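# Move bottle LB from fridge bin to the bench

## Task

Find the bottle marked with the letters LB among the four bottles in the bin inside the refrigerator. Lift it out and set it upright on the bench, with the other three still upright in the refrigerator, then close the refrigerator door. If none of the four carries LB, take nothing out: close the door and press the CALL key on the operator panel until it latches down. A wrong call cannot be reversed.

## Robot and tools

ROBOT. Two arms, left_arm and right_arm, each a UR-style six-joint arm with a Robotiq 140 two-finger gripper whose fingers can fold when pushed. Each arm stands on its own carriage (left_rail carries left_arm, right_rail carries right_arm) on one shared floor track. left_rail is always the one toward +y; the names do not match image sides.

FRAMES. The scene frame is fixed to the table: z = 0 on the table top, +z up, +x the direction the arms face, +y to their left. The track runs along y at x = 0, with y = 0 at its centre; the table edge is at x = 0.17 m. Each arm base sits at x = 0, y = its carriage's position_m, z = 0.04 m. Gripper frame: fingers point along its +z, open and close along its y; a camera block protrudes about 10 cm toward its +x. end_effector_position is the point between the pads when closed; fingertips lie about 33 mm past it at small openings, 9 mm when fully open.

execute_actions. Argument actions: a list run in order; optional cameras (list of names, ["all"], or [] for none). Each action may hold rows, steps, until, and rail commands. rows: up to 15 rows, one per 1/30 s control step. Each row is a single list of 18 numbers in [-1, 1] covering both arms: left dx, dy, dz, rx, ry, rz, left gripper position, force_limit, speed, then the same nine for the right. The six pose numbers are offsets, not poses: measured from that arm's Hand target as it was when the action began, along the Hand target's own axes, and every row counts from that same start. 1.0 equals 0.6 m or 180 degrees; rx, ry, rz form one rotation vector. Sending 0 for all six holds the arm at its Hand target; repeating a nonzero offset in a new action moves it further. Gripper position is absolute: +1 fully open (140 mm), about -0.8 pads touching, -1 closes until blocked. force_limit (-1 soft to +1 hard) and speed (-1 about 30 mm/s to +1 about 250 mm/s) both start at +1; always resend the values you want, since 0 is itself a command. steps: 1 to 450, default 15, at least the number of rows; after the last row the arms keep heading for it. For smooth motion, ramp offsets by about 0.01 per row instead of jumping.

Rails. Inside an action, {"left_rail": {...}} or {"right_rail": {...}} takes position_m (absolute carriage place; left -0.8 to 1.5 m, right -1.5 to 0.8 m), speed_m_s (0.01 to 1), acceleration_factor (0.1 to 1), or {"stop": true}. Follow with an action such as {"steps": n, "until": {"left_rail": {"position_status": ["!=", "moving"]}}}. Keep the carriages at least 0.78 m apart. A value out of range refuses the whole call. until conditions read only rail fields, with comparisons =, !=, <, <=, >, >=, or {"all"/"any": {"status": "ended"}}.

move. target: one 18-number row or a list of up to 15, laid out as above; all offsets count from the Hand targets at the move's start. speed: m/s, 0.002 to 3.2, default 0.25 (one value or one per target). blend: corner rounding in m. stop_force: 4 to 120 N, ends an arm's path on contact; leave it out when backing away from a contact. zero, blocking (false returns early; then use wait or stop before more rows or moves). Result adds a move: line (done, off_target, held, fault, and limits acted).

Other tools. wait(seconds 0 to 10). stop() brakes a running move. zoom_image(camera, region [x0, y0, x1, y1] pixels, at most 504 each way) on cam_high, cam_low, cam_bench_left, cam_bench_mid, cam_bench_right, cam_left_wrist or cam_right_wrist, all 672x504. zero_wrist_force(arm). read_manual gives licences only. finished_scene ends the scene for good.

RESULTS. end_effector_position (m), end_effector_quat_wxyz and velocities in the scene frame; Hand target is what the next offsets start from. Joint positions per arm: rail (m) then six joint angles (rad). object_status: 0 moving, 1 blocked while opening, 2 blocked while closing (a grip), 3 reached command or pads met. position_measured in counts: 3 open, about 139 at 60 mm, 230 pads meet. Wrist force and torque are in the gripper's axes. Rail lines give position_m, position_status (moving, done, contact_stop, time_out, stopped, stopped_with_arm, stopped_for_other_arm, stopped_for_other_carriage) and position_answer (taken or not_taken). Motor temperatures per joint; MOTOR HOT appears from 70 °C, brakes set at 85 °C.

CAUTIONS. Nothing may fall or be set down off the table, including the track and the metal strip. About 150 N of outside force, or joint torque at its limit (wrists only about 32 N m), stops an arm for 10 s. Arms are stiff: aiming past a firm surface faults. Never let the arms or carriages touch each other. Grip with the outer quarter of the pads; pressing fingertips into a surface folds them. Approach slowly, release only when still, and avoid paths near an arm's own base.

Each tool is called after "Call:" as name(argument=value, ...) on one line, values as JSON.

## Session

Call:
execute_actions(actions=[])

Scene clock: 0.00 s.
left_arm: end_effector_position=(+0.3563, +1.2941, +0.5790) position_measured=3 object_status=3 end_effector_quat_wxyz=(+0.000, +0.000, +1.000, +0.000) | right_arm: end_effector_position=(+0.3563, -1.1889, +0.5790) position_measured=3 object_status=3 end_effector_quat_wxyz=(+0.000, +0.000, +1.000, +0.000)
Joint positions: left_arm=[1.216 -0.28 -2.157 1.821 -1.235 -1.571 -0.28] | right_arm=[-1.268 -0.28 -2.157 1.821 -1.235 -1.571 -0.28]
Joint velocities: within noise
Joint torques (N m): no reading
Motor temperatures (°C): left_arm=[30 29 27 35 39 30] | right_arm=[33 35 31 34 35 33]
Wrist force (N): no reading
Wrist torque (N m): no reading
Wrist force, peak (N): no reading
Hand target: left_arm +0.3563, +1.2941, +0.5790; +0.000, +0.000, +1.000, +0.000 | right_arm +0.3563, -1.1889, +0.5790; +0.000, +0.000, +1.000, +0.000
Tool commands: left_gripper/position=+1.0 left_gripper/force_limit=+1.0 left_gripper/speed=+1.0 right_gripper/position=+1.0 right_gripper/force_limit=+1.0 right_gripper/speed=+1.0
left_rail: position_m=1.216 position_status=done
right_rail: position_m=-1.268 position_status=done

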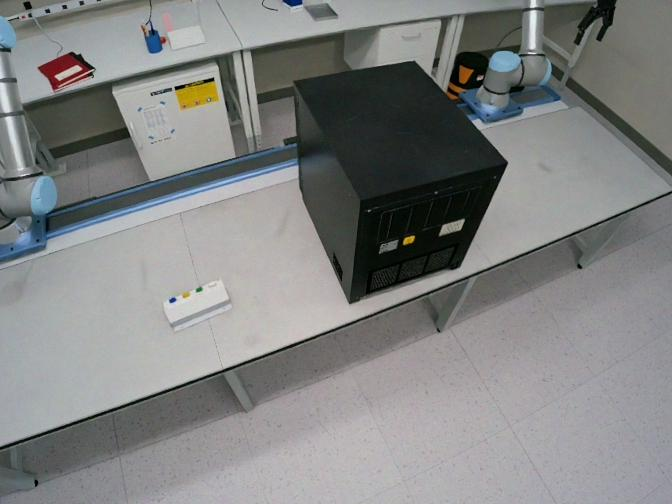

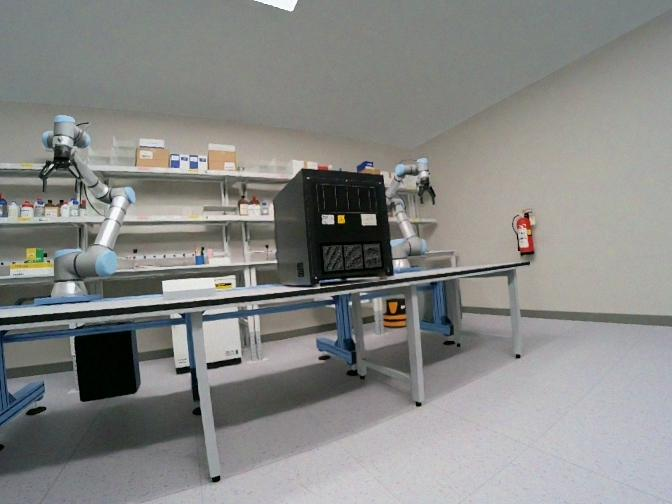

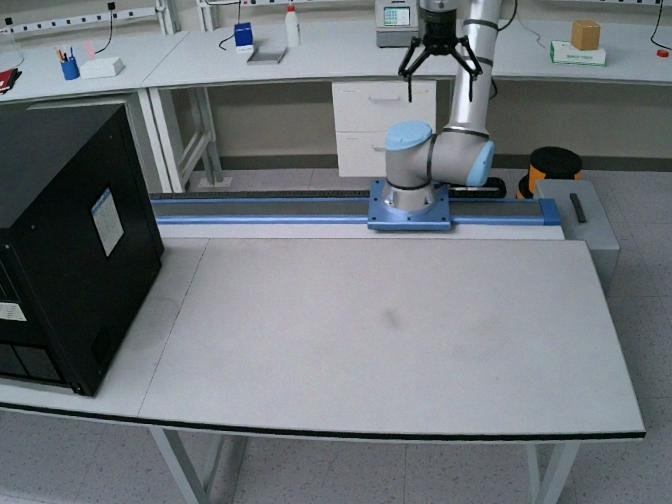

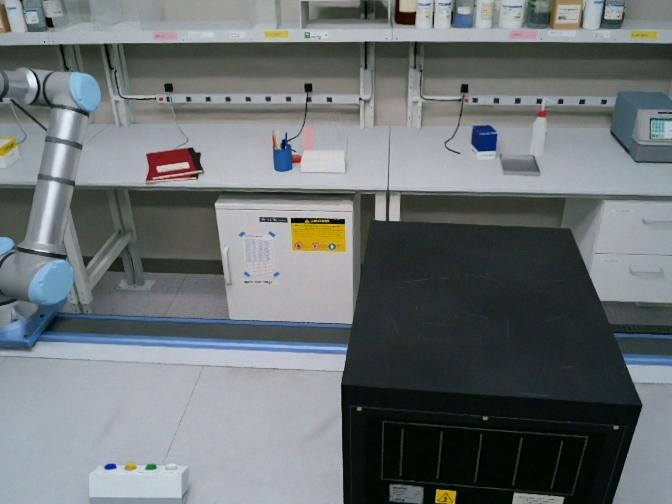

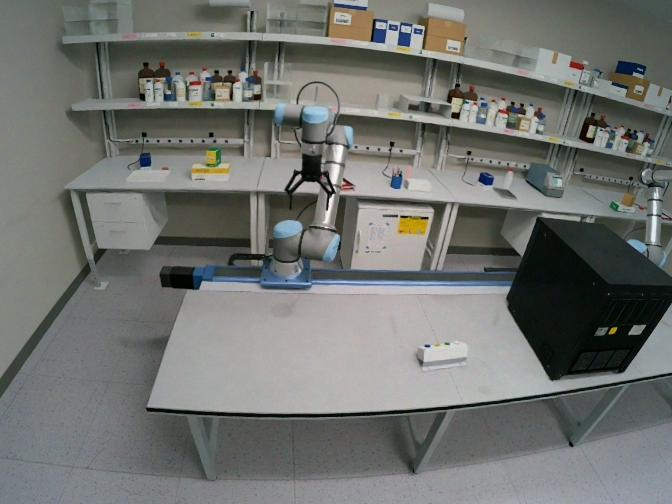

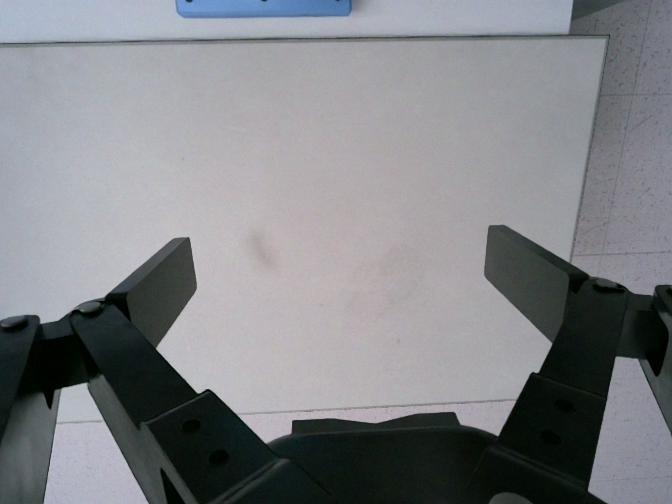

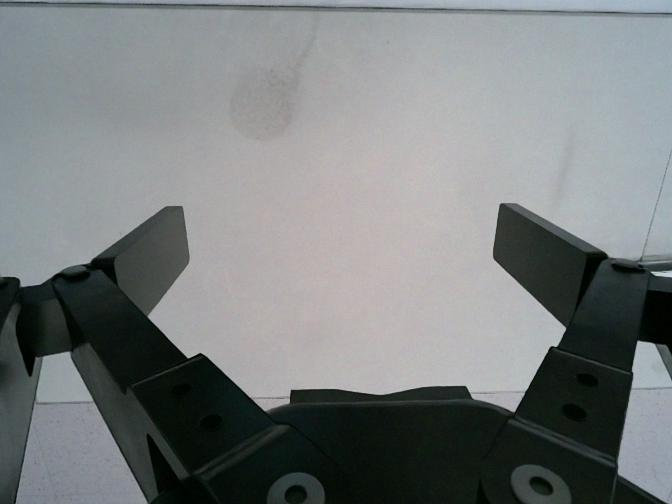

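Call:
execute_actions(actions=[{"right_rail":{"position_m":-1.15,"speed_m_s":0.4,"acceleration_factor":0.4},"steps":90,"until":{"right_rail":{"position_status":["!=","moving"]}}}])

Call:
move(target=[[0,0,0,0,0,0,1,1,1,0.2,0.6,0.1,0,0,0.706,1,1,1],[0,0,0,0,0,0,1,1,1,0.76,0.95,0.217,-0.53,0.265,0.53,1,1,1]], speed=0.4, blend=[0.08,0], cameras=["cam_right_wrist","cam_bench_right"])

Scene clock: 26.77 s.
left_arm: end_effector_position=(+0.3563, +1.2941, +0.5790) position_measured=3 object_status=3 end_effector_quat_wxyz=(+0.000, +0.000, +1.000, +0.000) | right_arm: end_effector_position=(+0.3563, -1.0714, +0.5790) position_measured=3 object_status=3 end_effector_quat_wxyz=(+0.000, +0.000, +1.000, +0.000)
Joint positions: left_arm=[1.216 -0.28 -2.157 1.821 -1.235 -1.571 -0.28] | right_arm=[-1.15 -0.28 -2.157 1.821 -1.235 -1.571 -0.28]
Joint torques (N m): left_arm=[-0.62 2.63 -51.73 -4.68 -0.06 -0.22] | right_arm=[-0.61 -0.11 -49.24 -4.73 0.03 0.42]
Wrist force (N): left_arm=[0.2 -0.1 -0.2] | right_arm=[-0.6 -0.2 -0.2]
Wrist torque (N m): left_arm=[-0.02 -0.04 0.00] | right_arm=[-0.04 0.13 0.00]
Wrist force, peak (N): left_arm=[0.5 0.5 -0.2] | right_arm=[-0.2 -2.8 0.3]
Hand target: left_arm +0.3563, +1.2941, +0.5790; +0.000, +0.000, +1.000, +0.000 | right_arm +0.3563, -1.0714, +0.5790; +0.000, +0.000, +1.000, +0.000
Tool commands: left_gripper/position=+1.0 left_gripper/force_limit=+1.0 left_gripper/speed=+1.0 right_gripper/position=+1.0 right_gripper/force_limit=+1.0 right_gripper/speed=+1.0
left_rail: position_m=1.216 position_status=done
right_rail: position_m=-1.150 speed_m_s=0.40 position_status=done

Scene clock: 32.70 s.
left_arm: end_effector_position=(+0.3563, +1.2941, +0.5790) position_measured=3 object_status=3 end_effector_quat_wxyz=(+0.000, +0.000, +1.000, +0.000) | right_arm: end_effector_position=(-0.0997, -0.5014, +0.4487) position_measured=3 object_status=3 end_effector_quat_wxyz=(-0.316, +0.632, +0.317, +0.632)
Joint positions: left_arm=[1.216 -0.28 -2.157 1.821 -1.235 -1.571 -0.28] | right_arm=[-1.15 1.882 -1.324 2.34 -4.157 -2.525 3.142]
Joint torques (N m): left_arm=[-1.23 3.51 -52.26 -4.72 -0.02 0.1] | right_arm=[-14.34 -37.12 -33.7 -4.38 1.59 -3.76]
Wrist force (N): left_arm=[0.1 0.2 -0.3] | right_arm=[2.4 -1.9 -0.3]
Wrist torque (N m): left_arm=[0.04 -0.03 0.00] | right_arm=[-0.42 -0.90 -0.13]
Wrist force, peak (N): left_arm=[0.5 0.4 -0.2] | right_arm=[1.7 -3.1 -1.4]
Hand target: left_arm +0.3563, +1.2941, +0.5790; +0.000, +0.000, +1.000, +0.000 | right_arm -0.0997, -0.5014, +0.4487; -0.316, +0.632, +0.317, +0.632
Off the commanded pose: left_arm 0.000 m, 0 deg | right_arm 0.000 m, 0 deg.
left_rail: position_m=1.216 position_status=done
right_rail: position_m=-1.150 speed_m_s=0.40 position_status=done
move: done
camera_calibration:
cam_right_wrist: T_world_to_cam=[[0.776869, -0.629592, -0.00942293, -0.230092], [-0.227008, -0.266089, -0.936837, 0.256854], [0.587318, 0.729938, -0.349639, 0.764436], [0, 0, 0, 1]] pos_world=[-0.211909, -0.63451, 0.505738]
Images, in order (width x height): cam_bench_right 672x504, cam_right_wrist 672x504.

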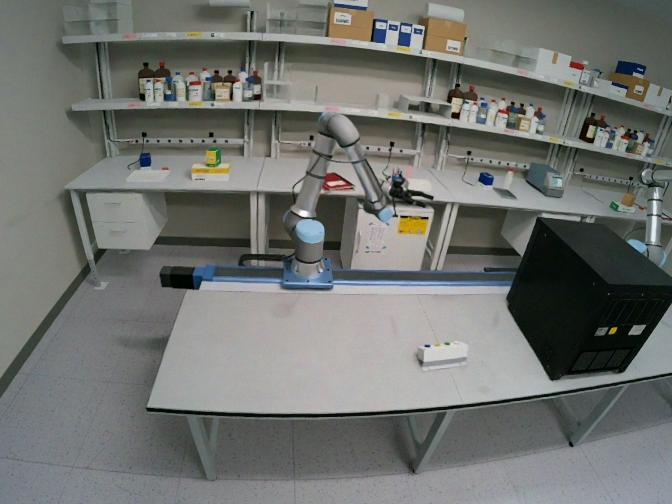

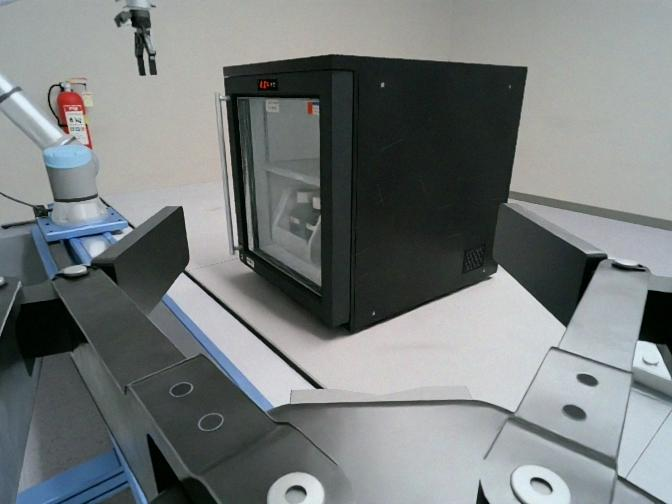

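Call:
zoom_image(camera="cam_right_wrist", region=[200, 50, 370, 340])

Call:
zoom_image(camera="cam_bench_right", region=[400, 325, 490, 385])

Scaled by 1.738 from the camera's 672x504 image, which has a finer 960x720 frame.

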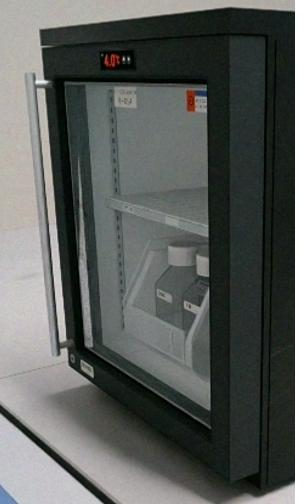

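Scaled by 5.600 from the camera's 672x504 image, which has a finer 960x720 frame.

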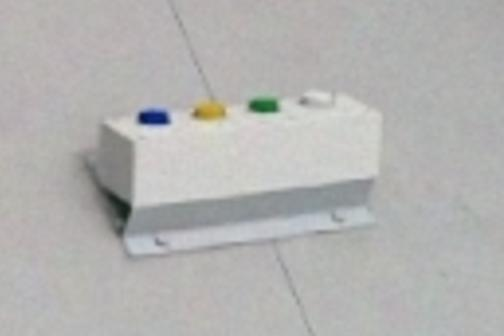

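Call:
execute_actions(actions=[{"left_rail":{"position_m":0.9,"speed_m_s":0.4,"acceleration_factor":0.4},"steps":90,"until":{"left_rail":{"position_status":["!=","moving"]}}}])

Call:
move(target=[[0.5,-0.5,0.15,0,0,-0.6,1,1,1,0,0,0,0,0,0,1,1,1],[0.46,-1.0,0.333,0.7071,0,-0.7071,0.2,1,1,0,0,0,0,0,0,1,1,1]], speed=0.4, cameras=["cam_left_wrist","cam_right_wrist"])

Scene clock: 52.67 s.
left_arm: end_effector_position=(+0.3563, +0.9786, +0.5790) position_measured=3 object_status=3 end_effector_quat_wxyz=(+0.000, +0.000, +1.000, +0.000) | right_arm: end_effector_position=(-0.0997, -0.5014, +0.4487) position_measured=3 object_status=3 end_effector_quat_wxyz=(-0.316, +0.632, +0.317, +0.632)
Joint positions: left_arm=[0.9 -0.28 -2.157 1.821 -1.235 -1.571 -0.28] | right_arm=[-1.15 1.882 -1.324 2.34 -4.157 -2.525 3.141]
Joint torques (N m): left_arm=[-2.26 3.34 -53.48 -4.58 -0.11 -0.12] | right_arm=[-12.94 -36.11 -33.82 -4.63 1.54 -3.51]
Wrist force (N): left_arm=[0.3 0.2 -0.1] | right_arm=[2.5 -1.7 -0.1]
Wrist torque (N m): left_arm=[0.04 -0.06 0.00] | right_arm=[-0.39 -0.92 -0.14]
Wrist force, peak (N): left_arm=[0.2 2.4 -0.2] | right_arm=[2.9 -2.2 -0.3]
Hand target: left_arm +0.3563, +0.9786, +0.5790; +0.000, +0.000, +1.000, +0.000 | right_arm -0.0997, -0.5014, +0.4487; -0.316, +0.632, +0.317, +0.632
Tool commands: left_gripper/position=+1.0 left_gripper/force_limit=+1.0 left_gripper/speed=+1.0 right_gripper/position=+1.0 right_gripper/force_limit=+1.0 right_gripper/speed=+1.0
Off the commanded pose: left_arm 0.000 m, 0 deg | right_arm 0.000 m, 0 deg.
left_rail: position_m=0.900 speed_m_s=0.40 position_status=done
right_rail: position_m=-1.150 speed_m_s=0.40 position_status=done

Scene clock: 59.70 s.
left_arm: end_effector_position=(+0.0804, +0.3786, +0.3792) position_measured=104 object_status=0 end_effector_quat_wxyz=(+0.000, +0.707, +0.000, +0.707) | right_arm: end_effector_position=(-0.0997, -0.5014, +0.4487) position_measured=3 object_status=3 end_effector_quat_wxyz=(-0.316, +0.632, +0.317, +0.632)
Joint positions: left_arm=[0.9 -2.337 -1.427 2.038 -0.612 -0.766 -6.282] | right_arm=[-1.15 1.882 -1.324 2.34 -4.157 -2.525 3.141]
Joint torques (N m): left_arm=[12.27 -35.03 -48.11 6.73 -3.08 -2.28] | right_arm=[-12.37 -35.6 -33.48 -4.64 1.68 -3.35]
Wrist force (N): left_arm=[3.2 -1.9 4.6] | right_arm=[2.3 -2.0 -0.5]
Wrist torque (N m): left_arm=[-0.13 0.27 0.02] | right_arm=[-0.46 -0.87 -0.13]
Wrist force, peak (N): left_arm=[3.3 -1.6 5.2] | right_arm=[3.0 -1.8 -0.3]
Hand target: left_arm +0.0804, +0.3786, +0.3792; +0.000, +0.707, +0.000, +0.707 | right_arm -0.0997, -0.5014, +0.4487; -0.316, +0.632, +0.317, +0.632
Off the commanded pose: left_arm 0.000 m, 0 deg | right_arm 0.000 m, 0 deg.
left_rail: position_m=0.900 speed_m_s=0.40 position_status=done
right_rail: position_m=-1.150 speed_m_s=0.40 position_status=done
joint sent to its limit (left arm) — joint 7 (wrist 3), lower limit.
move: done
camera_calibration:
cam_left_wrist: T_world_to_cam=[[-0.0509191, -0.998573, -0.0160804, 0.392108], [-0.315907, 0.0313791, -0.948271, 0.37743], [0.947423, -0.0432052, -0.317054, 0.243938], [0, 0, 0, 1]] pos_world=[-0.0919137, 0.390244, 0.441552]
cam_right_wrist: T_world_to_cam=[[0.776872, -0.629588, -0.00940905, -0.230095], [-0.226941, -0.26603, -0.93687, 0.256921], [0.587339, 0.729964, -0.349551, 0.764412], [0, 0, 0, 1]] pos_world=[-0.211909, -0.63451, 0.505738]
Images, in order (width x height): cam_left_wrist 672x504, cam_right_wrist 672x504.

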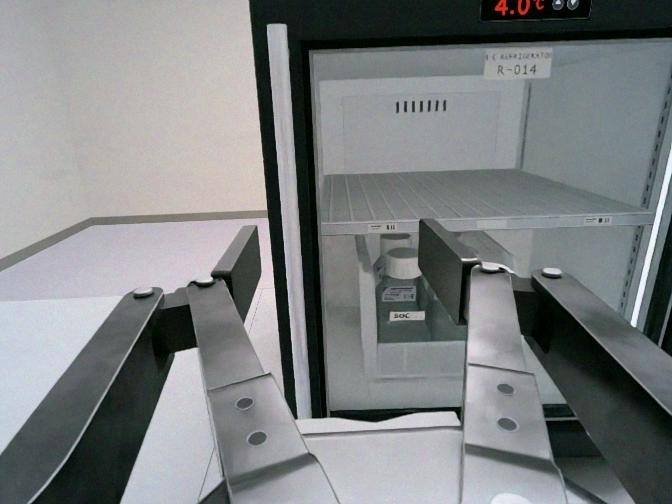

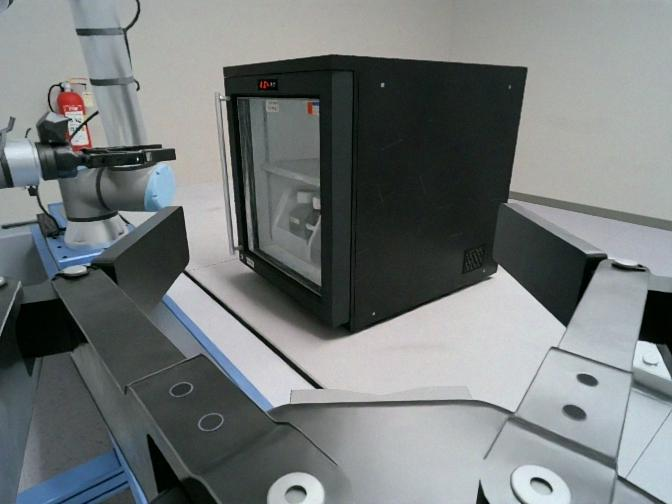

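Call:
zoom_image(camera="cam_left_wrist", region=[360, 210, 530, 380])

Call:
move(target=[[0,0,0,0,0,0.667,0.2,1,1,0,0,0,0,0,0,1,1,1],[0,0,0,0,0,-0.667,0.2,1,1,0,0,0,0,0,0,1,1,1],[0,0,0,0,0,0,0.2,1,1,0,0,0,0,0,0,1,1,1]], speed=0.6, cameras=["cam_left_wrist"])

Scaled by 2.965 from the camera's 672x504 image, which has a finer 960x720 frame.

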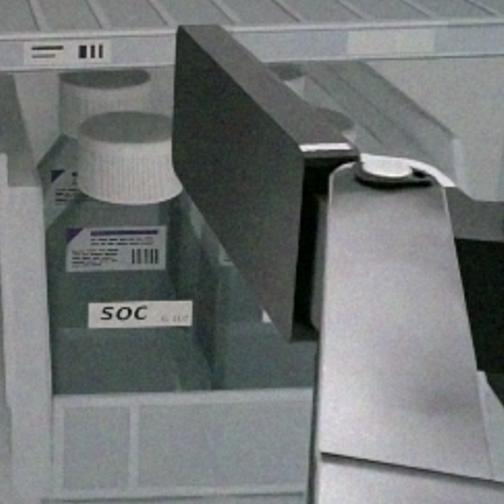

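Scene clock: 71.23 s.
left_arm: end_effector_position=(+0.0804, +0.3786, +0.3792) position_measured=104 object_status=3 end_effector_quat_wxyz=(+0.000, +0.707, +0.000, +0.707) | right_arm: end_effector_position=(-0.0997, -0.5014, +0.4487) position_measured=3 object_status=3 end_effector_quat_wxyz=(-0.316, +0.632, +0.317, +0.632)
Joint positions: left_arm=[0.9 -2.337 -1.426 2.038 -0.611 -0.766 0] | right_arm=[-1.15 1.882 -1.324 2.34 -4.157 -2.525 3.141]
Joint torques (N m): left_arm=[13.73 -64.61 -48.38 -0.51 -2.46 2.4] | right_arm=[-11.72 -36.09 -33.26 -4.56 1.74 -3.26]
Wrist force (N): left_arm=[3.3 -1.6 4.8] | right_arm=[2.5 -2.0 0.0]
Wrist torque (N m): left_arm=[-0.08 0.25 -0.12] | right_arm=[-0.44 -0.92 -0.14]
Wrist force, peak (N): left_arm=[3.5 -3.1 4.5] | right_arm=[2.7 -2.2 -0.1]
Hand target: left_arm +0.0804, +0.3786, +0.3792; +0.000, +0.707, +0.000, +0.707 | right_arm -0.0997, -0.5014, +0.4487; -0.316, +0.632, +0.317, +0.632
Off the commanded pose: left_arm 0.000 m, 0 deg | right_arm 0.000 m, 0 deg.
left_rail: position_m=0.900 speed_m_s=0.40 position_status=done
right_rail: position_m=-1.150 speed_m_s=0.40 position_status=done
move: done
camera_calibration:
cam_left_wrist: T_world_to_cam=[[-0.0509347, -0.998585, -0.0152688, 0.391844], [-0.315149, 0.0305785, -0.94855, 0.377803], [0.947675, -0.0435022, -0.31626, 0.243791], [0, 0, 0, 1]] pos_world=[-0.092012, 0.390343, 0.441449]
Images, in order (width x height): cam_left_wrist 672x504.

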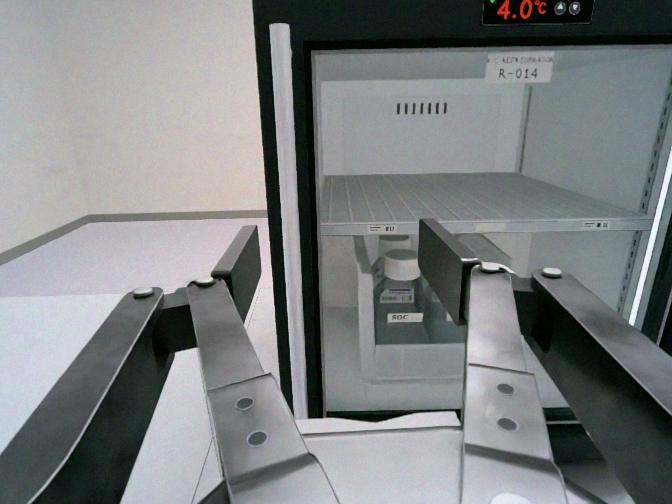

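Call:
move(target=[-0.05,-0.063,0.233,0,0,0,0.2,1,1,0,0,0,0,0,0,1,1,1], speed=0.12, stop_force=12, cameras=["cam_left_wrist","cam_right_wrist"])

Call:
zoom_image(camera="cam_right_wrist", region=[150, 60, 290, 270])

Scene clock: 79.07 s.
left_arm: end_effector_position=(+0.2202, +0.4164, +0.3492) position_measured=104 object_status=3 end_effector_quat_wxyz=(+0.000, +0.707, +0.000, +0.707) | right_arm: end_effector_position=(-0.0997, -0.5014, +0.4487) position_measured=3 object_status=3 end_effector_quat_wxyz=(-0.316, +0.632, +0.317, +0.632)
Joint positions: left_arm=[0.9 -2.172 -1.528 2.218 -0.69 -0.601 0] | right_arm=[-1.15 1.882 -1.324 2.34 -4.157 -2.525 3.141]
Joint torques (N m): left_arm=[12.8 -56.77 -27.16 -1.05 2.9 2.07] | right_arm=[-10.4 -36.07 -33.38 -4.51 1.77 -3.3]
Wrist force (N): left_arm=[3.3 -1.4 4.4] | right_arm=[2.2 -1.9 -0.2]
Wrist torque (N m): left_arm=[-0.04 0.24 -0.15] | right_arm=[-0.43 -0.86 -0.14]
Wrist force, peak (N): left_arm=[3.3 -1.8 5.6] | right_arm=[2.7 -2.4 -0.5]
Hand target: left_arm +0.2202, +0.4164, +0.3492; +0.000, +0.707, +0.000, +0.707 | right_arm -0.0997, -0.5014, +0.4487; -0.316, +0.632, +0.317, +0.632
Off the commanded pose: left_arm 0.000 m, 0 deg | right_arm 0.000 m, 0 deg.
left_rail: position_m=0.900 speed_m_s=0.40 position_status=done
right_rail: position_m=-1.150 speed_m_s=0.40 position_status=done
move: done
camera_calibration:
cam_left_wrist: T_world_to_cam=[[-0.0509045, -0.998583, -0.0154842, 0.43634], [-0.315234, 0.0307774, -0.948515, 0.392154], [0.947648, -0.0434025, -0.316354, 0.10346], [0, 0, 0, 1]] pos_world=[0.0477877, 0.428143, 0.41145]
cam_right_wrist: T_world_to_cam=[[0.776872, -0.629588, -0.00940905, -0.230095], [-0.226941, -0.26603, -0.93687, 0.256921], [0.587339, 0.729964, -0.349551, 0.764412], [0, 0, 0, 1]] pos_world=[-0.211909, -0.63451, 0.505738]
Images, in order (width x height): cam_left_wrist 672x504, cam_right_wrist 672x504.

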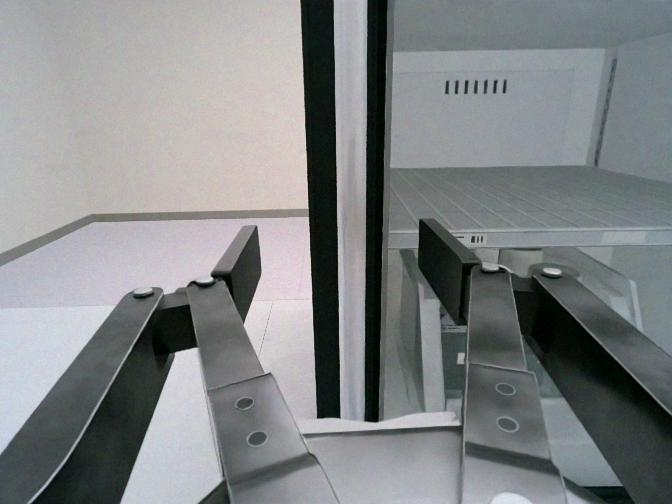

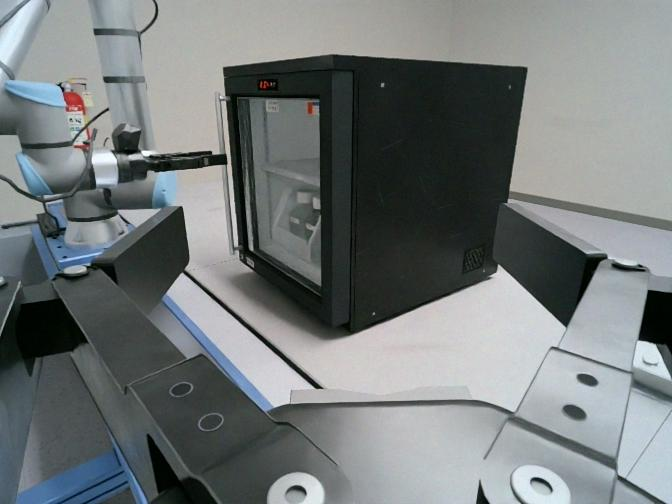

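Scaled by 2.400 from the camera's 672x504 image, which has a finer 960x720 frame.

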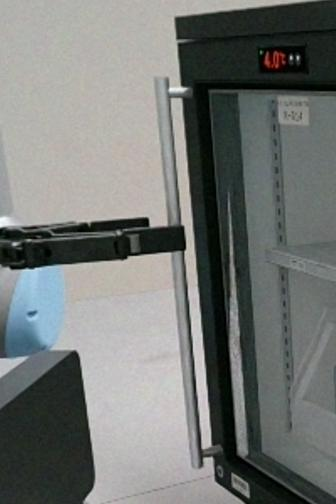

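Call:
move(target=[0,0.006,0.027,0,0,0,0.2,-1,-1,0,0,0,0,0,0,1,1,1], speed=0.06, stop_force=12)

Call:
execute_actions(actions=[{"rows":[[0,0,0,0,0,0,-1,-1,-1,0,0,0,0,0,0,1,1,1]],"steps":100}], cameras=["cam_left_wrist","cam_right_wrist"])

Scene clock: 84.03 s.
left_arm: end_effector_position=(+0.2364, +0.4128, +0.3492) position_measured=104 object_status=3 end_effector_quat_wxyz=(+0.000, +0.707, +0.000, +0.707) | right_arm: end_effector_position=(-0.0997, -0.5014, +0.4487) position_measured=3 object_status=3 end_effector_quat_wxyz=(-0.316, +0.632, +0.317, +0.632)
Joint positions: left_arm=[0.9 -2.139 -1.528 2.218 -0.69 -0.568 0] | right_arm=[-1.15 1.882 -1.324 2.34 -4.157 -2.525 3.141]
Joint torques (N m): left_arm=[12.58 -22.65 -46.66 0 2.53 0.62] | right_arm=[-10.72 -36.53 -32.78 -4.49 1.69 -3.23]
Wrist force (N): left_arm=[3.5 -1.6 4.2] | right_arm=[2.4 -1.8 -0.3]
Wrist torque (N m): left_arm=[-0.09 0.18 -0.15] | right_arm=[-0.40 -0.89 -0.13]
Wrist force, peak (N): left_arm=[3.5 -1.9 4.7] | right_arm=[2.8 -2.0 0.2]
Hand target: left_arm +0.2364, +0.4128, +0.3492; +0.000, +0.707, +0.000, +0.707 | right_arm -0.0997, -0.5014, +0.4487; -0.316, +0.632, +0.317, +0.632
Off the commanded pose: left_arm 0.000 m, 0 deg | right_arm 0.000 m, 0 deg.
left_rail: position_m=0.900 speed_m_s=0.40 position_status=done
right_rail: position_m=-1.150 speed_m_s=0.40 position_status=done
move: done

Scene clock: 87.57 s.
left_arm: end_effector_position=(+0.2364, +0.4128, +0.3492) position_measured=208 object_status=2 end_effector_quat_wxyz=(+0.000, +0.707, +0.000, +0.707) | right_arm: end_effector_position=(-0.0997, -0.5014, +0.4487) position_measured=3 object_status=3 end_effector_quat_wxyz=(-0.316, +0.632, +0.317, +0.632)
Joint positions: left_arm=[0.9 -2.139 -1.528 2.218 -0.69 -0.568 0] | right_arm=[-1.15 1.882 -1.324 2.34 -4.157 -2.525 3.141]
Joint torques (N m): left_arm=[12.54 -26.34 -40.63 2.86 -2.27 -0.49] | right_arm=[-10.11 -37.14 -32.88 -4.47 1.57 -3.23]
Wrist force (N): left_arm=[4.8 -2.6 3.4] | right_arm=[2.6 -1.9 -0.5]
Wrist torque (N m): left_arm=[-0.05 0.17 0.08] | right_arm=[-0.42 -0.94 -0.14]
Wrist force, peak (N): left_arm=[4.7 -2.9 3.6] | right_arm=[2.5 -2.5 -0.4]
Hand target: left_arm +0.2364, +0.4128, +0.3492; +0.000, +0.707, +0.000, +0.707 | right_arm -0.0997, -0.5014, +0.4487; -0.316, +0.632, +0.317, +0.632
Off the commanded pose: left_arm 0.000 m, 0 deg | right_arm 0.000 m, 0 deg.
left_rail: position_m=0.900 speed_m_s=0.40 position_status=done
right_rail: position_m=-1.150 speed_m_s=0.40 position_status=done
camera_calibration:
cam_left_wrist: T_world_to_cam=[[-0.0509045, -0.998583, -0.0154842, 0.43357], [-0.315234, 0.0307774, -0.948515, 0.397371], [0.947648, -0.0434025, -0.316354, 0.0879523], [0, 0, 0, 1]] pos_world=[0.0639877, 0.424543, 0.41145]
cam_right_wrist: T_world_to_cam=[[0.776872, -0.629588, -0.00940905, -0.230095], [-0.226941, -0.26603, -0.93687, 0.256921], [0.587339, 0.729964, -0.349551, 0.764412], [0, 0, 0, 1]] pos_world=[-0.211909, -0.63451, 0.505738]
Images, in order (width x height): cam_left_wrist 672x504, cam_right_wrist 672x504.

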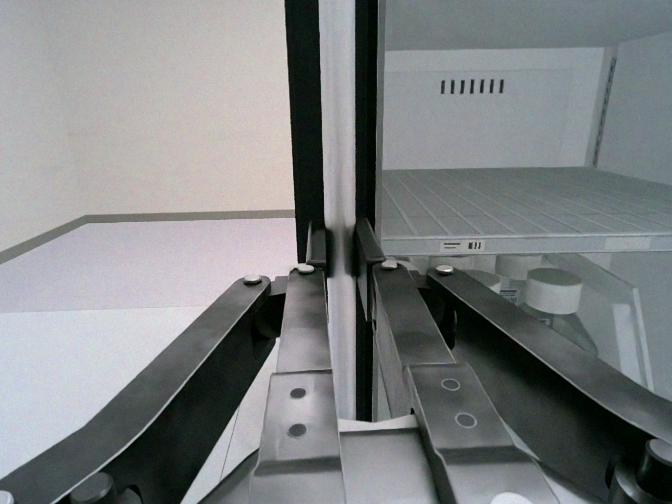

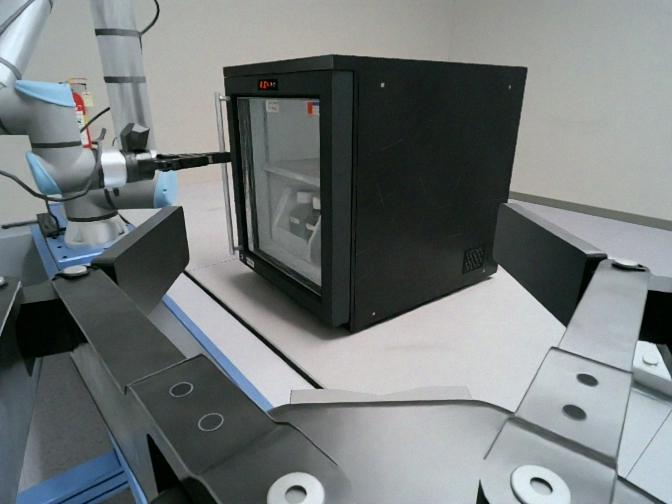

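Call:
move(target=[[0,0.03,-0.123,0.0556,0,0,-1,-1,-1,0,0,0,0,0,0,1,1,1],[0,0.082,-0.238,0.111,0,0,-1,-1,-1,0,0,0,0,0,0,1,1,1],[0,0.153,-0.343,0.167,0,0,-1,-1,-1,0,0,0,0,0,0,1,1,1],[0,0.24,-0.435,0.222,0,0,-1,-1,-1,0,0,0,0,0,0,1,1,1]], speed=0.08, blend=0.01, stop_force=70, cameras=["cam_left_wrist","cam_right_wrist"])

Scene clock: 100.70 s.
left_arm: end_effector_position=(-0.0246, +0.2688, +0.3492) position_measured=209 object_status=2 end_effector_quat_wxyz=(-0.242, +0.665, +0.242, +0.665) | right_arm: end_effector_position=(-0.0997, -0.5014, +0.4487) position_measured=3 object_status=3 end_effector_quat_wxyz=(-0.316, +0.632, +0.317, +0.632)
Joint positions: left_arm=[0.9 -2.091 -0.936 1.379 -0.443 -1.217 0] | right_arm=[-1.15 1.882 -1.324 2.34 -4.157 -2.525 3.141]
Joint torques (N m): left_arm=[11.87 -79.2 -52.23 8.07 -2.93 -1.09] | right_arm=[-9.03 -36.86 -32.81 -4.45 1.58 -3.14]
Wrist force (N): left_arm=[3.3 -1.8 4.4] | right_arm=[2.5 -1.7 -0.2]
Wrist torque (N m): left_arm=[-0.12 0.25 -0.11] | right_arm=[-0.37 -0.93 -0.14]
Wrist force, peak (N): left_arm=[9.6 -3.1 15.4] | right_arm=[2.8 -2.4 -0.1]
Hand target: left_arm -0.0246, +0.2688, +0.3492; -0.242, +0.665, +0.242, +0.665 | right_arm -0.0997, -0.5014, +0.4487; -0.316, +0.632, +0.317, +0.632
Off the commanded pose: left_arm 0.000 m, 0 deg | right_arm 0.000 m, 0 deg.
left_rail: position_m=0.900 speed_m_s=0.40 position_status=done
right_rail: position_m=-1.150 speed_m_s=0.40 position_status=done
move: done
camera_calibration:
cam_left_wrist: T_world_to_cam=[[0.602289, -0.79813, -0.0153934, 0.238599], [-0.261356, -0.178932, -0.948513, 0.377222], [0.754282, 0.575302, -0.316365, 0.157973], [0, 0, 0, 1]] pos_world=[-0.164272, 0.167049, 0.41145]
cam_right_wrist: T_world_to_cam=[[0.776872, -0.629588, -0.00940905, -0.230095], [-0.226941, -0.26603, -0.93687, 0.256921], [0.587339, 0.729964, -0.349551, 0.764412], [0, 0, 0, 1]] pos_world=[-0.211909, -0.63451, 0.505738]
Images, in order (width x height): cam_left_wrist 672x504, cam_right_wrist 672x504.

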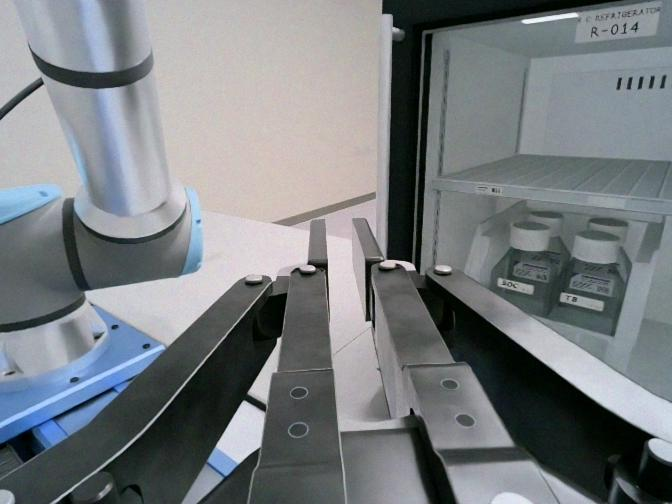

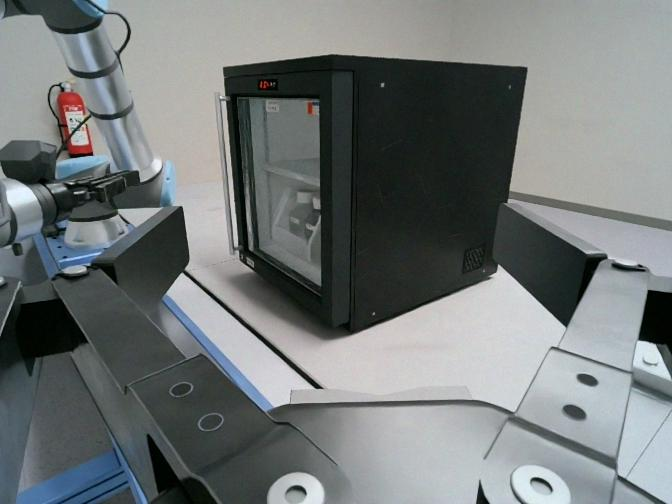

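Call:
move(target=[[0,0.046,0.428,-0.222,0,0,0.2,0,1,0,0,0,0,0,0,1,1,1]], speed=0.2)

Call:
move(target=[0,0,0.097,0,0,0,0.2,0,1,0,0,0,0,0,0,1,1,1], speed=0.06, stop_force=10)

Call:
execute_actions(actions=[{"rows":[[0,0,0,0,0,0,-1,0.1,-1,0,0,0,0,0,0,1,1,1]],"steps":100}], cameras=["cam_left_wrist","cam_right_wrist"])

Call:
zoom_image(camera="cam_right_wrist", region=[150, 60, 290, 270])

Scene clock: 110.10 s.
left_arm: end_effector_position=(+0.1899, +0.4126, +0.3492) position_measured=104 object_status=3 end_effector_quat_wxyz=(+0.000, +0.707, +0.000, +0.707) | right_arm: end_effector_position=(-0.0997, -0.5014, +0.4487) position_measured=3 object_status=3 end_effector_quat_wxyz=(-0.316, +0.632, +0.317, +0.632)
Joint positions: left_arm=[0.9 -2.219 -1.508 2.197 -0.688 -0.648 0] | right_arm=[-1.15 1.882 -1.324 2.34 -4.157 -2.525 3.141]
Joint torques (N m): left_arm=[-14.54 -54.89 -25.34 -0.87 2.38 1.19] | right_arm=[-9.31 -36.68 -31.95 -4.3 1.72 -3.08]
Wrist force (N): left_arm=[3.3 -1.4 4.2] | right_arm=[2.5 -1.8 -0.1]
Wrist torque (N m): left_arm=[-0.02 0.24 -0.15] | right_arm=[-0.41 -0.92 -0.13]
Wrist force, peak (N): left_arm=[3.1 -2.8 5.8] | right_arm=[2.8 -2.1 -0.1]
Hand target: left_arm +0.1899, +0.4126, +0.3492; +0.000, +0.707, +0.000, +0.707 | right_arm -0.0997, -0.5014, +0.4487; -0.316, +0.632, +0.317, +0.632
Off the commanded pose: left_arm 0.000 m, 0 deg | right_arm 0.000 m, 0 deg.
left_rail: position_m=0.900 speed_m_s=0.40 position_status=done
right_rail: position_m=-1.150 speed_m_s=0.40 position_status=done
move: done

Scene clock: 112.17 s.
left_arm: end_effector_position=(+0.2481, +0.4125, +0.3492) position_measured=104 object_status=3 end_effector_quat_wxyz=(+0.000, +0.707, +0.000, +0.707) | right_arm: end_effector_position=(-0.0997, -0.5014, +0.4487) position_measured=3 object_status=3 end_effector_quat_wxyz=(-0.316, +0.632, +0.317, +0.632)
Joint positions: left_arm=[0.9 -2.117 -1.532 2.222 -0.69 -0.546 0] | right_arm=[-1.15 1.882 -1.324 2.34 -4.157 -2.525 3.141]
Joint torques (N m): left_arm=[15.11 -56.07 -26.07 -0.96 2.49 0.67] | right_arm=[-8.14 -37.15 -32.17 -4.24 1.62 -3.13]
Wrist force (N): left_arm=[3.4 -1.5 4.2] | right_arm=[2.4 -1.8 -0.4]
Wrist torque (N m): left_arm=[-0.05 0.20 -0.16] | right_arm=[-0.39 -0.90 -0.13]
Wrist force, peak (N): left_arm=[3.4 -1.7 5.1] | right_arm=[2.7 -2.2 -0.4]
Hand target: left_arm +0.2481, +0.4125, +0.3492; +0.000, +0.707, +0.000, +0.707 | right_arm -0.0997, -0.5014, +0.4487; -0.316, +0.632, +0.317, +0.632
Off the commanded pose: left_arm 0.000 m, 0 deg | right_arm 0.000 m, 0 deg.
left_rail: position_m=0.900 speed_m_s=0.40 position_status=done
right_rail: position_m=-1.150 speed_m_s=0.40 position_status=done
move: done

Scene clock: 115.70 s.
left_arm: end_effector_position=(+0.2481, +0.4125, +0.3492) position_measured=210 object_status=2 end_effector_quat_wxyz=(+0.000, +0.707, +0.000, +0.707) | right_arm: end_effector_position=(-0.0997, -0.5014, +0.4487) position_measured=3 object_status=3 end_effector_quat_wxyz=(-0.316, +0.632, +0.317, +0.632)
Joint positions: left_arm=[0.9 -2.117 -1.532 2.222 -0.69 -0.546 0] | right_arm=[-1.15 1.882 -1.324 2.34 -4.157 -2.525 3.141]
Joint torques (N m): left_arm=[14.12 -53.66 -26.82 -0.11 -2.24 1.02] | right_arm=[-8.13 -38.73 -32.34 -4.29 1.63 -3.14]
Wrist force (N): left_arm=[5.4 -2.8 2.5] | right_arm=[2.5 -1.8 -0.6]
Wrist torque (N m): left_arm=[-0.05 0.24 0.45] | right_arm=[-0.41 -0.93 -0.14]
Wrist force, peak (N): left_arm=[5.6 -3.1 2.9] | right_arm=[2.5 -2.3 -0.4]
Hand target: left_arm +0.2481, +0.4125, +0.3492; +0.000, +0.707, +0.000, +0.707 | right_arm -0.0997, -0.5014, +0.4487; -0.316, +0.632, +0.317, +0.632
Off the commanded pose: left_arm 0.000 m, 0 deg | right_arm 0.000 m, 0 deg.
left_rail: position_m=0.900 speed_m_s=0.40 position_status=done
right_rail: position_m=-1.150 speed_m_s=0.40 position_status=done
camera_calibration:
cam_left_wrist: T_world_to_cam=[[-0.0509045, -0.998583, -0.0154842, 0.433971], [-0.315234, 0.0307774, -0.948515, 0.401097], [0.947648, -0.0434025, -0.316354, 0.0767614], [0, 0, 0, 1]] pos_world=[0.0757877, 0.424343, 0.41145]
cam_right_wrist: T_world_to_cam=[[0.776872, -0.629588, -0.00940905, -0.230095], [-0.226941, -0.26603, -0.93687, 0.256921], [0.587339, 0.729964, -0.349551, 0.764412], [0, 0, 0, 1]] pos_world=[-0.211909, -0.63451, 0.505738]
Images, in order (width x height): cam_left_wrist 672x504, cam_right_wrist 672x504.

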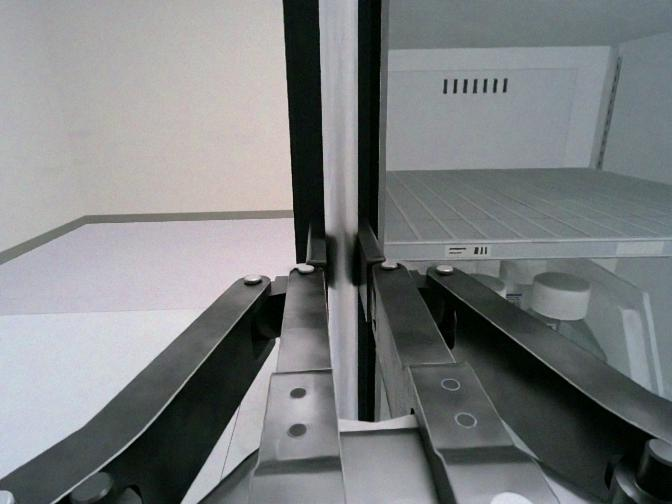

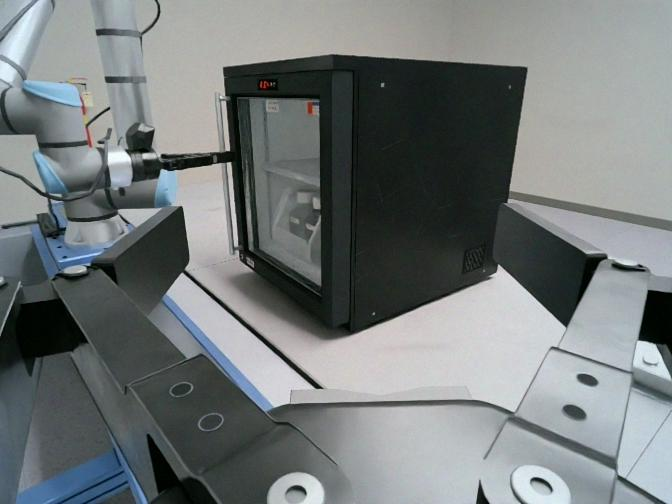

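Scaled by 2.400 from the camera's 672x504 image, which has a finer 960x720 frame.

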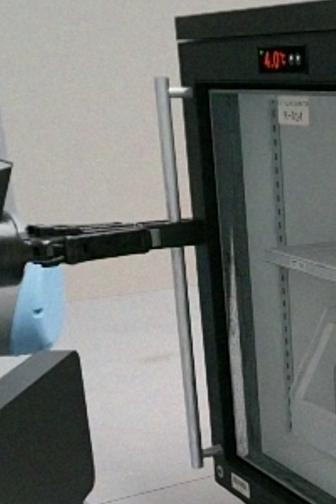

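Call:
move(target=[[0,0.005,-0.06,0.028,0,0,-1,0.1,-1,0,0,0,0,0,0,1,1,1],[0,0.03,-0.123,0.0556,0,0,-1,0.1,-1,0,0,0,0,0,0,1,1,1]], speed=0.06, blend=0.01, stop_force=80, cameras=["cam_left_wrist","cam_right_wrist"])

Scene clock: 121.50 s.
left_arm: end_effector_position=(+0.1743, +0.3945, +0.3492) position_measured=210 object_status=2 end_effector_quat_wxyz=(-0.062, +0.704, +0.062, +0.704) | right_arm: end_effector_position=(-0.0997, -0.5014, +0.4487) position_measured=3 object_status=3 end_effector_quat_wxyz=(-0.316, +0.632, +0.317, +0.632)
Joint positions: left_arm=[0.9 -2.15 -1.387 2.055 -0.668 -0.754 0] | right_arm=[-1.15 1.882 -1.324 2.34 -4.157 -2.525 3.141]
Joint torques (N m): left_arm=[-16.27 -32.05 -61.78 2.25 8.44 -1.31] | right_arm=[-7.6 -36.27 -31.86 -4.42 1.67 -3.12]
Wrist force (N): left_arm=[2.2 -44.6 2.3] | right_arm=[2.7 -1.9 0.0]
Wrist torque (N m): left_arm=[-0.21 0.21 0.33] | right_arm=[-0.42 -0.97 -0.13]
Wrist force, peak (N): left_arm=[2.2 -45.2 2.3] | right_arm=[2.8 -2.2 -0.2]
Hand target: left_arm +0.1743, +0.3945, +0.3492; -0.062, +0.704, +0.062, +0.704 | right_arm -0.0997, -0.5014, +0.4487; -0.316, +0.632, +0.317, +0.632
Off the commanded pose: left_arm 0.000 m, 0 deg | right_arm 0.000 m, 0 deg.
left_rail: position_m=0.900 speed_m_s=0.40 position_status=done
right_rail: position_m=-1.150 speed_m_s=0.40 position_status=done
move: done
camera_calibration:
cam_left_wrist: T_world_to_cam=[[0.123417, -0.992234, -0.0154578, 0.379326], [-0.315774, -0.0245004, -0.948518, 0.400291], [0.940773, 0.121945, -0.316346, 0.0818826], [0, 0, 0, 1]] pos_world=[0.00255325, 0.376203, 0.41145]
cam_right_wrist: T_world_to_cam=[[0.776872, -0.629588, -0.00940905, -0.230095], [-0.226941, -0.26603, -0.93687, 0.256921], [0.587339, 0.729964, -0.349551, 0.764412], [0, 0, 0, 1]] pos_world=[-0.211909, -0.63451, 0.505738]
Images, in order (width x height): cam_left_wrist 672x504, cam_right_wrist 672x504.

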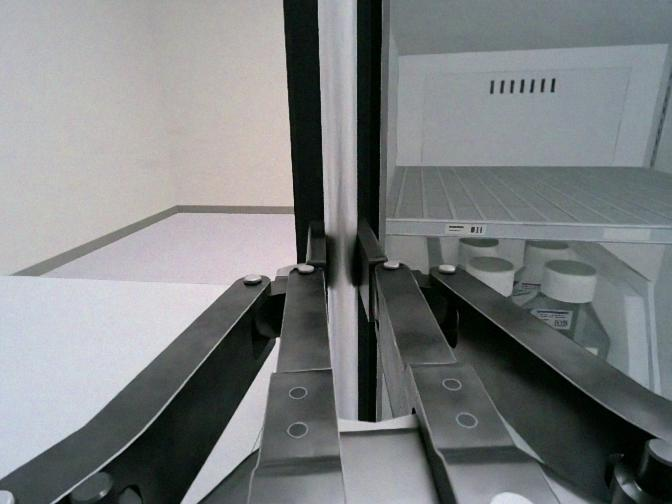

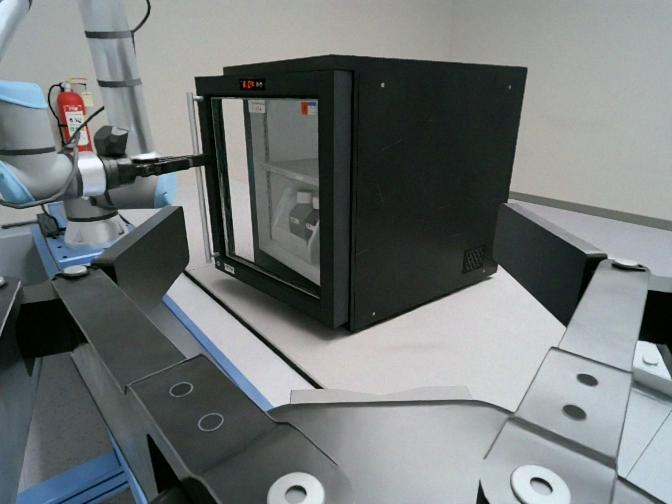

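Call:
move(target=[[0,-0.0115,0.002,0,0,0,-1,0.1,-1,0,0,0,0,0,0,1,1,1],[0,0.007,-0.122,0.0556,0,0,-1,0.1,-1,0,0,0,0,0,0,1,1,1]], speed=0.08)

Scene clock: 131.47 s.
left_arm: end_effector_position=(+0.1030, +0.3777, +0.3492) position_measured=210 object_status=2 end_effector_quat_wxyz=(-0.123, +0.696, +0.123, +0.696) | right_arm: end_effector_position=(-0.0997, -0.5014, +0.4487) position_measured=3 object_status=3 end_effector_quat_wxyz=(-0.316, +0.632, +0.317, +0.632)
Joint positions: left_arm=[0.9 -2.159 -1.258 1.884 -0.625 -0.938 0] | right_arm=[-1.15 1.882 -1.324 2.34 -4.157 -2.525 3.141]
Joint torques (N m): left_arm=[8.18 -43.72 -33.17 1.77 -18.42 -0.87] | right_arm=[-5.64 -36.62 -31.61 -4.08 1.6 -2.91]
Wrist force (N): left_arm=[23.2 32.2 6.2] | right_arm=[1.9 -2.0 0.0]
Wrist torque (N m): left_arm=[-0.11 0.46 0.31] | right_arm=[-0.46 -0.79 -0.13]
Wrist force, peak (N): left_arm=[2.2 -45.2 2.3] | right_arm=[2.9 -1.9 -0.2]
Hand target: left_arm +0.1030, +0.3777, +0.3492; -0.123, +0.696, +0.123, +0.696 | right_arm -0.0997, -0.5014, +0.4487; -0.316, +0.632, +0.317, +0.632
Off the commanded pose: left_arm 0.000 m, 0 deg | right_arm 0.000 m, 0 deg.
left_rail: position_m=0.900 speed_m_s=0.40 position_status=done
right_rail: position_m=-1.150 speed_m_s=0.40 position_status=done
move: done

Call:
move(target=[[0,0.0157,-0.064,0.028,0,0,-1,0.1,-1,0,0,0,0,0,0,1,1,1],[0,0.03,-0.123,0.0556,0,0,-1,0.1,-1,0,0,0,0,0,0,1,1,1]], speed=0.08, blend=0.005)

Call:
execute_actions(actions=[{"rows":[[0,0,0,0,0,0,0.3,0,-0.5,0,0,0,0,0,0,1,1,1]],"steps":45}])

Call:
move(target=[0,0,-0.17,0,0,0,0.3,0,-0.5,0,0,0,0,0,0,1,1,1], speed=0.2, cameras=["cam_left_wrist","cam_right_wrist"])

Scene clock: 138.77 s.
left_arm: end_effector_position=(+0.0398, +0.3355, +0.3492) position_measured=225 object_status=0 end_effector_quat_wxyz=(-0.183, +0.683, +0.183, +0.683) | right_arm: end_effector_position=(-0.0997, -0.5014, +0.4487) position_measured=3 object_status=3 end_effector_quat_wxyz=(-0.316, +0.632, +0.317, +0.632)
Joint positions: left_arm=[0.9 -2.131 -1.111 1.665 -0.554 -1.084 0] | right_arm=[-1.15 1.882 -1.324 2.34 -4.157 -2.525 3.141]
Joint torques (N m): left_arm=[14.12 -61.29 -48.83 4.47 -2.25 -1.24] | right_arm=[-6.95 -36.51 -31.63 -4.17 1.61 -2.98]
Wrist force (N): left_arm=[5.1 -3.2 3.9] | right_arm=[2.7 -2.0 -0.4]
Wrist torque (N m): left_arm=[-0.09 0.64 0.07] | right_arm=[-0.45 -0.96 -0.13]
Wrist force, peak (N): left_arm=[23.3 33.9 6.6] | right_arm=[2.7 -2.2 -0.3]
Hand target: left_arm +0.0398, +0.3355, +0.3492; -0.183, +0.683, +0.183, +0.683 | right_arm -0.0997, -0.5014, +0.4487; -0.316, +0.632, +0.317, +0.632
Off the commanded pose: left_arm 0.000 m, 0 deg | right_arm 0.000 m, 0 deg.
left_rail: position_m=0.900 speed_m_s=0.40 position_status=done
right_rail: position_m=-1.150 speed_m_s=0.40 position_status=done
move: done

Scene clock: 140.47 s.
left_arm: end_effector_position=(+0.0398, +0.3355, +0.3492) position_measured=91 object_status=3 end_effector_quat_wxyz=(-0.183, +0.683, +0.183, +0.683) | right_arm: end_effector_position=(-0.0997, -0.5014, +0.4487) position_measured=3 object_status=3 end_effector_quat_wxyz=(-0.316, +0.632, +0.317, +0.632)
Joint positions: left_arm=[0.9 -2.131 -1.111 1.665 -0.554 -1.084 0] | right_arm=[-1.15 1.882 -1.324 2.34 -4.157 -2.525 3.141]
Joint torques (N m): left_arm=[3.7 -77.25 -43.11 5.17 2.3 -0.94] | right_arm=[-5.6 -37.56 -31.07 -4.11 1.65 -2.94]
Wrist force (N): left_arm=[1.6 -1.6 3.9] | right_arm=[2.3 -1.8 0.2]
Wrist torque (N m): left_arm=[-0.06 0.67 -0.10] | right_arm=[-0.41 -0.88 -0.13]
Wrist force, peak (N): left_arm=[2.6 -5.9 3.8] | right_arm=[2.5 -2.2 -0.5]
Hand target: left_arm +0.0398, +0.3355, +0.3492; -0.183, +0.683, +0.183, +0.683 | right_arm -0.0997, -0.5014, +0.4487; -0.316, +0.632, +0.317, +0.632
Off the commanded pose: left_arm 0.000 m, 0 deg | right_arm 0.000 m, 0 deg.
left_rail: position_m=0.900 speed_m_s=0.40 position_status=done
right_rail: position_m=-1.150 speed_m_s=0.40 position_status=done

Scene clock: 141.63 s.
left_arm: end_effector_position=(-0.0484, +0.2846, +0.3492) position_measured=91 object_status=3 end_effector_quat_wxyz=(-0.183, +0.683, +0.183, +0.683) | right_arm: end_effector_position=(-0.0997, -0.5014, +0.4487) position_measured=3 object_status=3 end_effector_quat_wxyz=(-0.316, +0.632, +0.317, +0.632)
Joint positions: left_arm=[0.9 -2.187 -0.995 1.478 -0.483 -1.14 0] | right_arm=[-1.15 1.882 -1.324 2.34 -4.157 -2.525 3.141]
Joint torques (N m): left_arm=[-13.05 -72.14 -50.61 7.91 -3.03 -1.31] | right_arm=[-5.55 -37.31 -31.77 -4.17 1.73 -2.89]
Wrist force (N): left_arm=[1.8 -1.5 3.7] | right_arm=[2.2 -1.7 0.2]
Wrist torque (N m): left_arm=[-0.05 0.63 -0.13] | right_arm=[-0.39 -0.86 -0.14]
Wrist force, peak (N): left_arm=[1.9 -1.8 5.4] | right_arm=[2.7 -1.9 -0.4]
Hand target: left_arm -0.0485, +0.2845, +0.3492; -0.183, +0.683, +0.183, +0.683 | right_arm -0.0997, -0.5014, +0.4487; -0.316, +0.632, +0.317, +0.632
Off the commanded pose: left_arm 0.000 m, 0 deg | right_arm 0.000 m, 0 deg.
left_rail: position_m=0.900 speed_m_s=0.40 position_status=done
right_rail: position_m=-1.150 speed_m_s=0.40 position_status=done
move: done
camera_calibration:
cam_left_wrist: T_world_to_cam=[[0.455524, -0.89009, -0.0154108, 0.284643], [-0.288332, -0.131138, -0.948508, 0.358917], [0.842237, 0.436512, -0.316378, 0.210596], [0, 0, 0, 1]] pos_world=[-0.203547, 0.208498, 0.41145]
cam_right_wrist: T_world_to_cam=[[0.776872, -0.629588, -0.00940905, -0.230095], [-0.226941, -0.26603, -0.93687, 0.256921], [0.587339, 0.729964, -0.349551, 0.764412], [0, 0, 0, 1]] pos_world=[-0.211909, -0.63451, 0.505738]
Images, in order (width x height): cam_left_wrist 672x504, cam_right_wrist 672x504.

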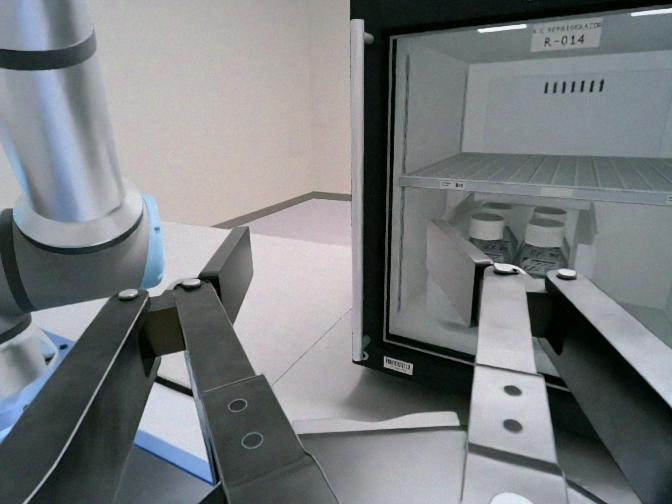

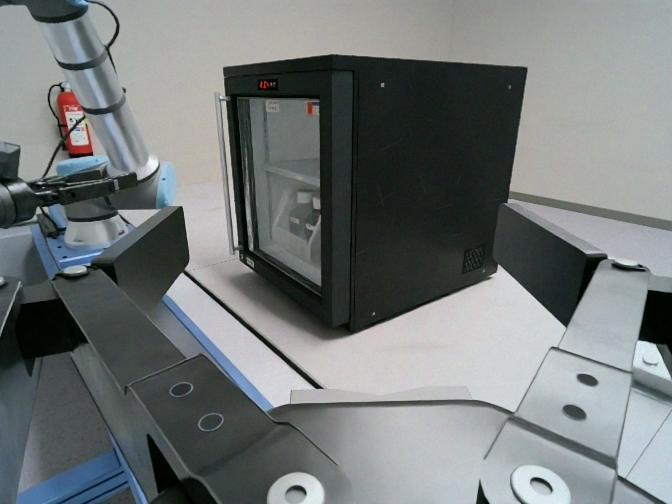

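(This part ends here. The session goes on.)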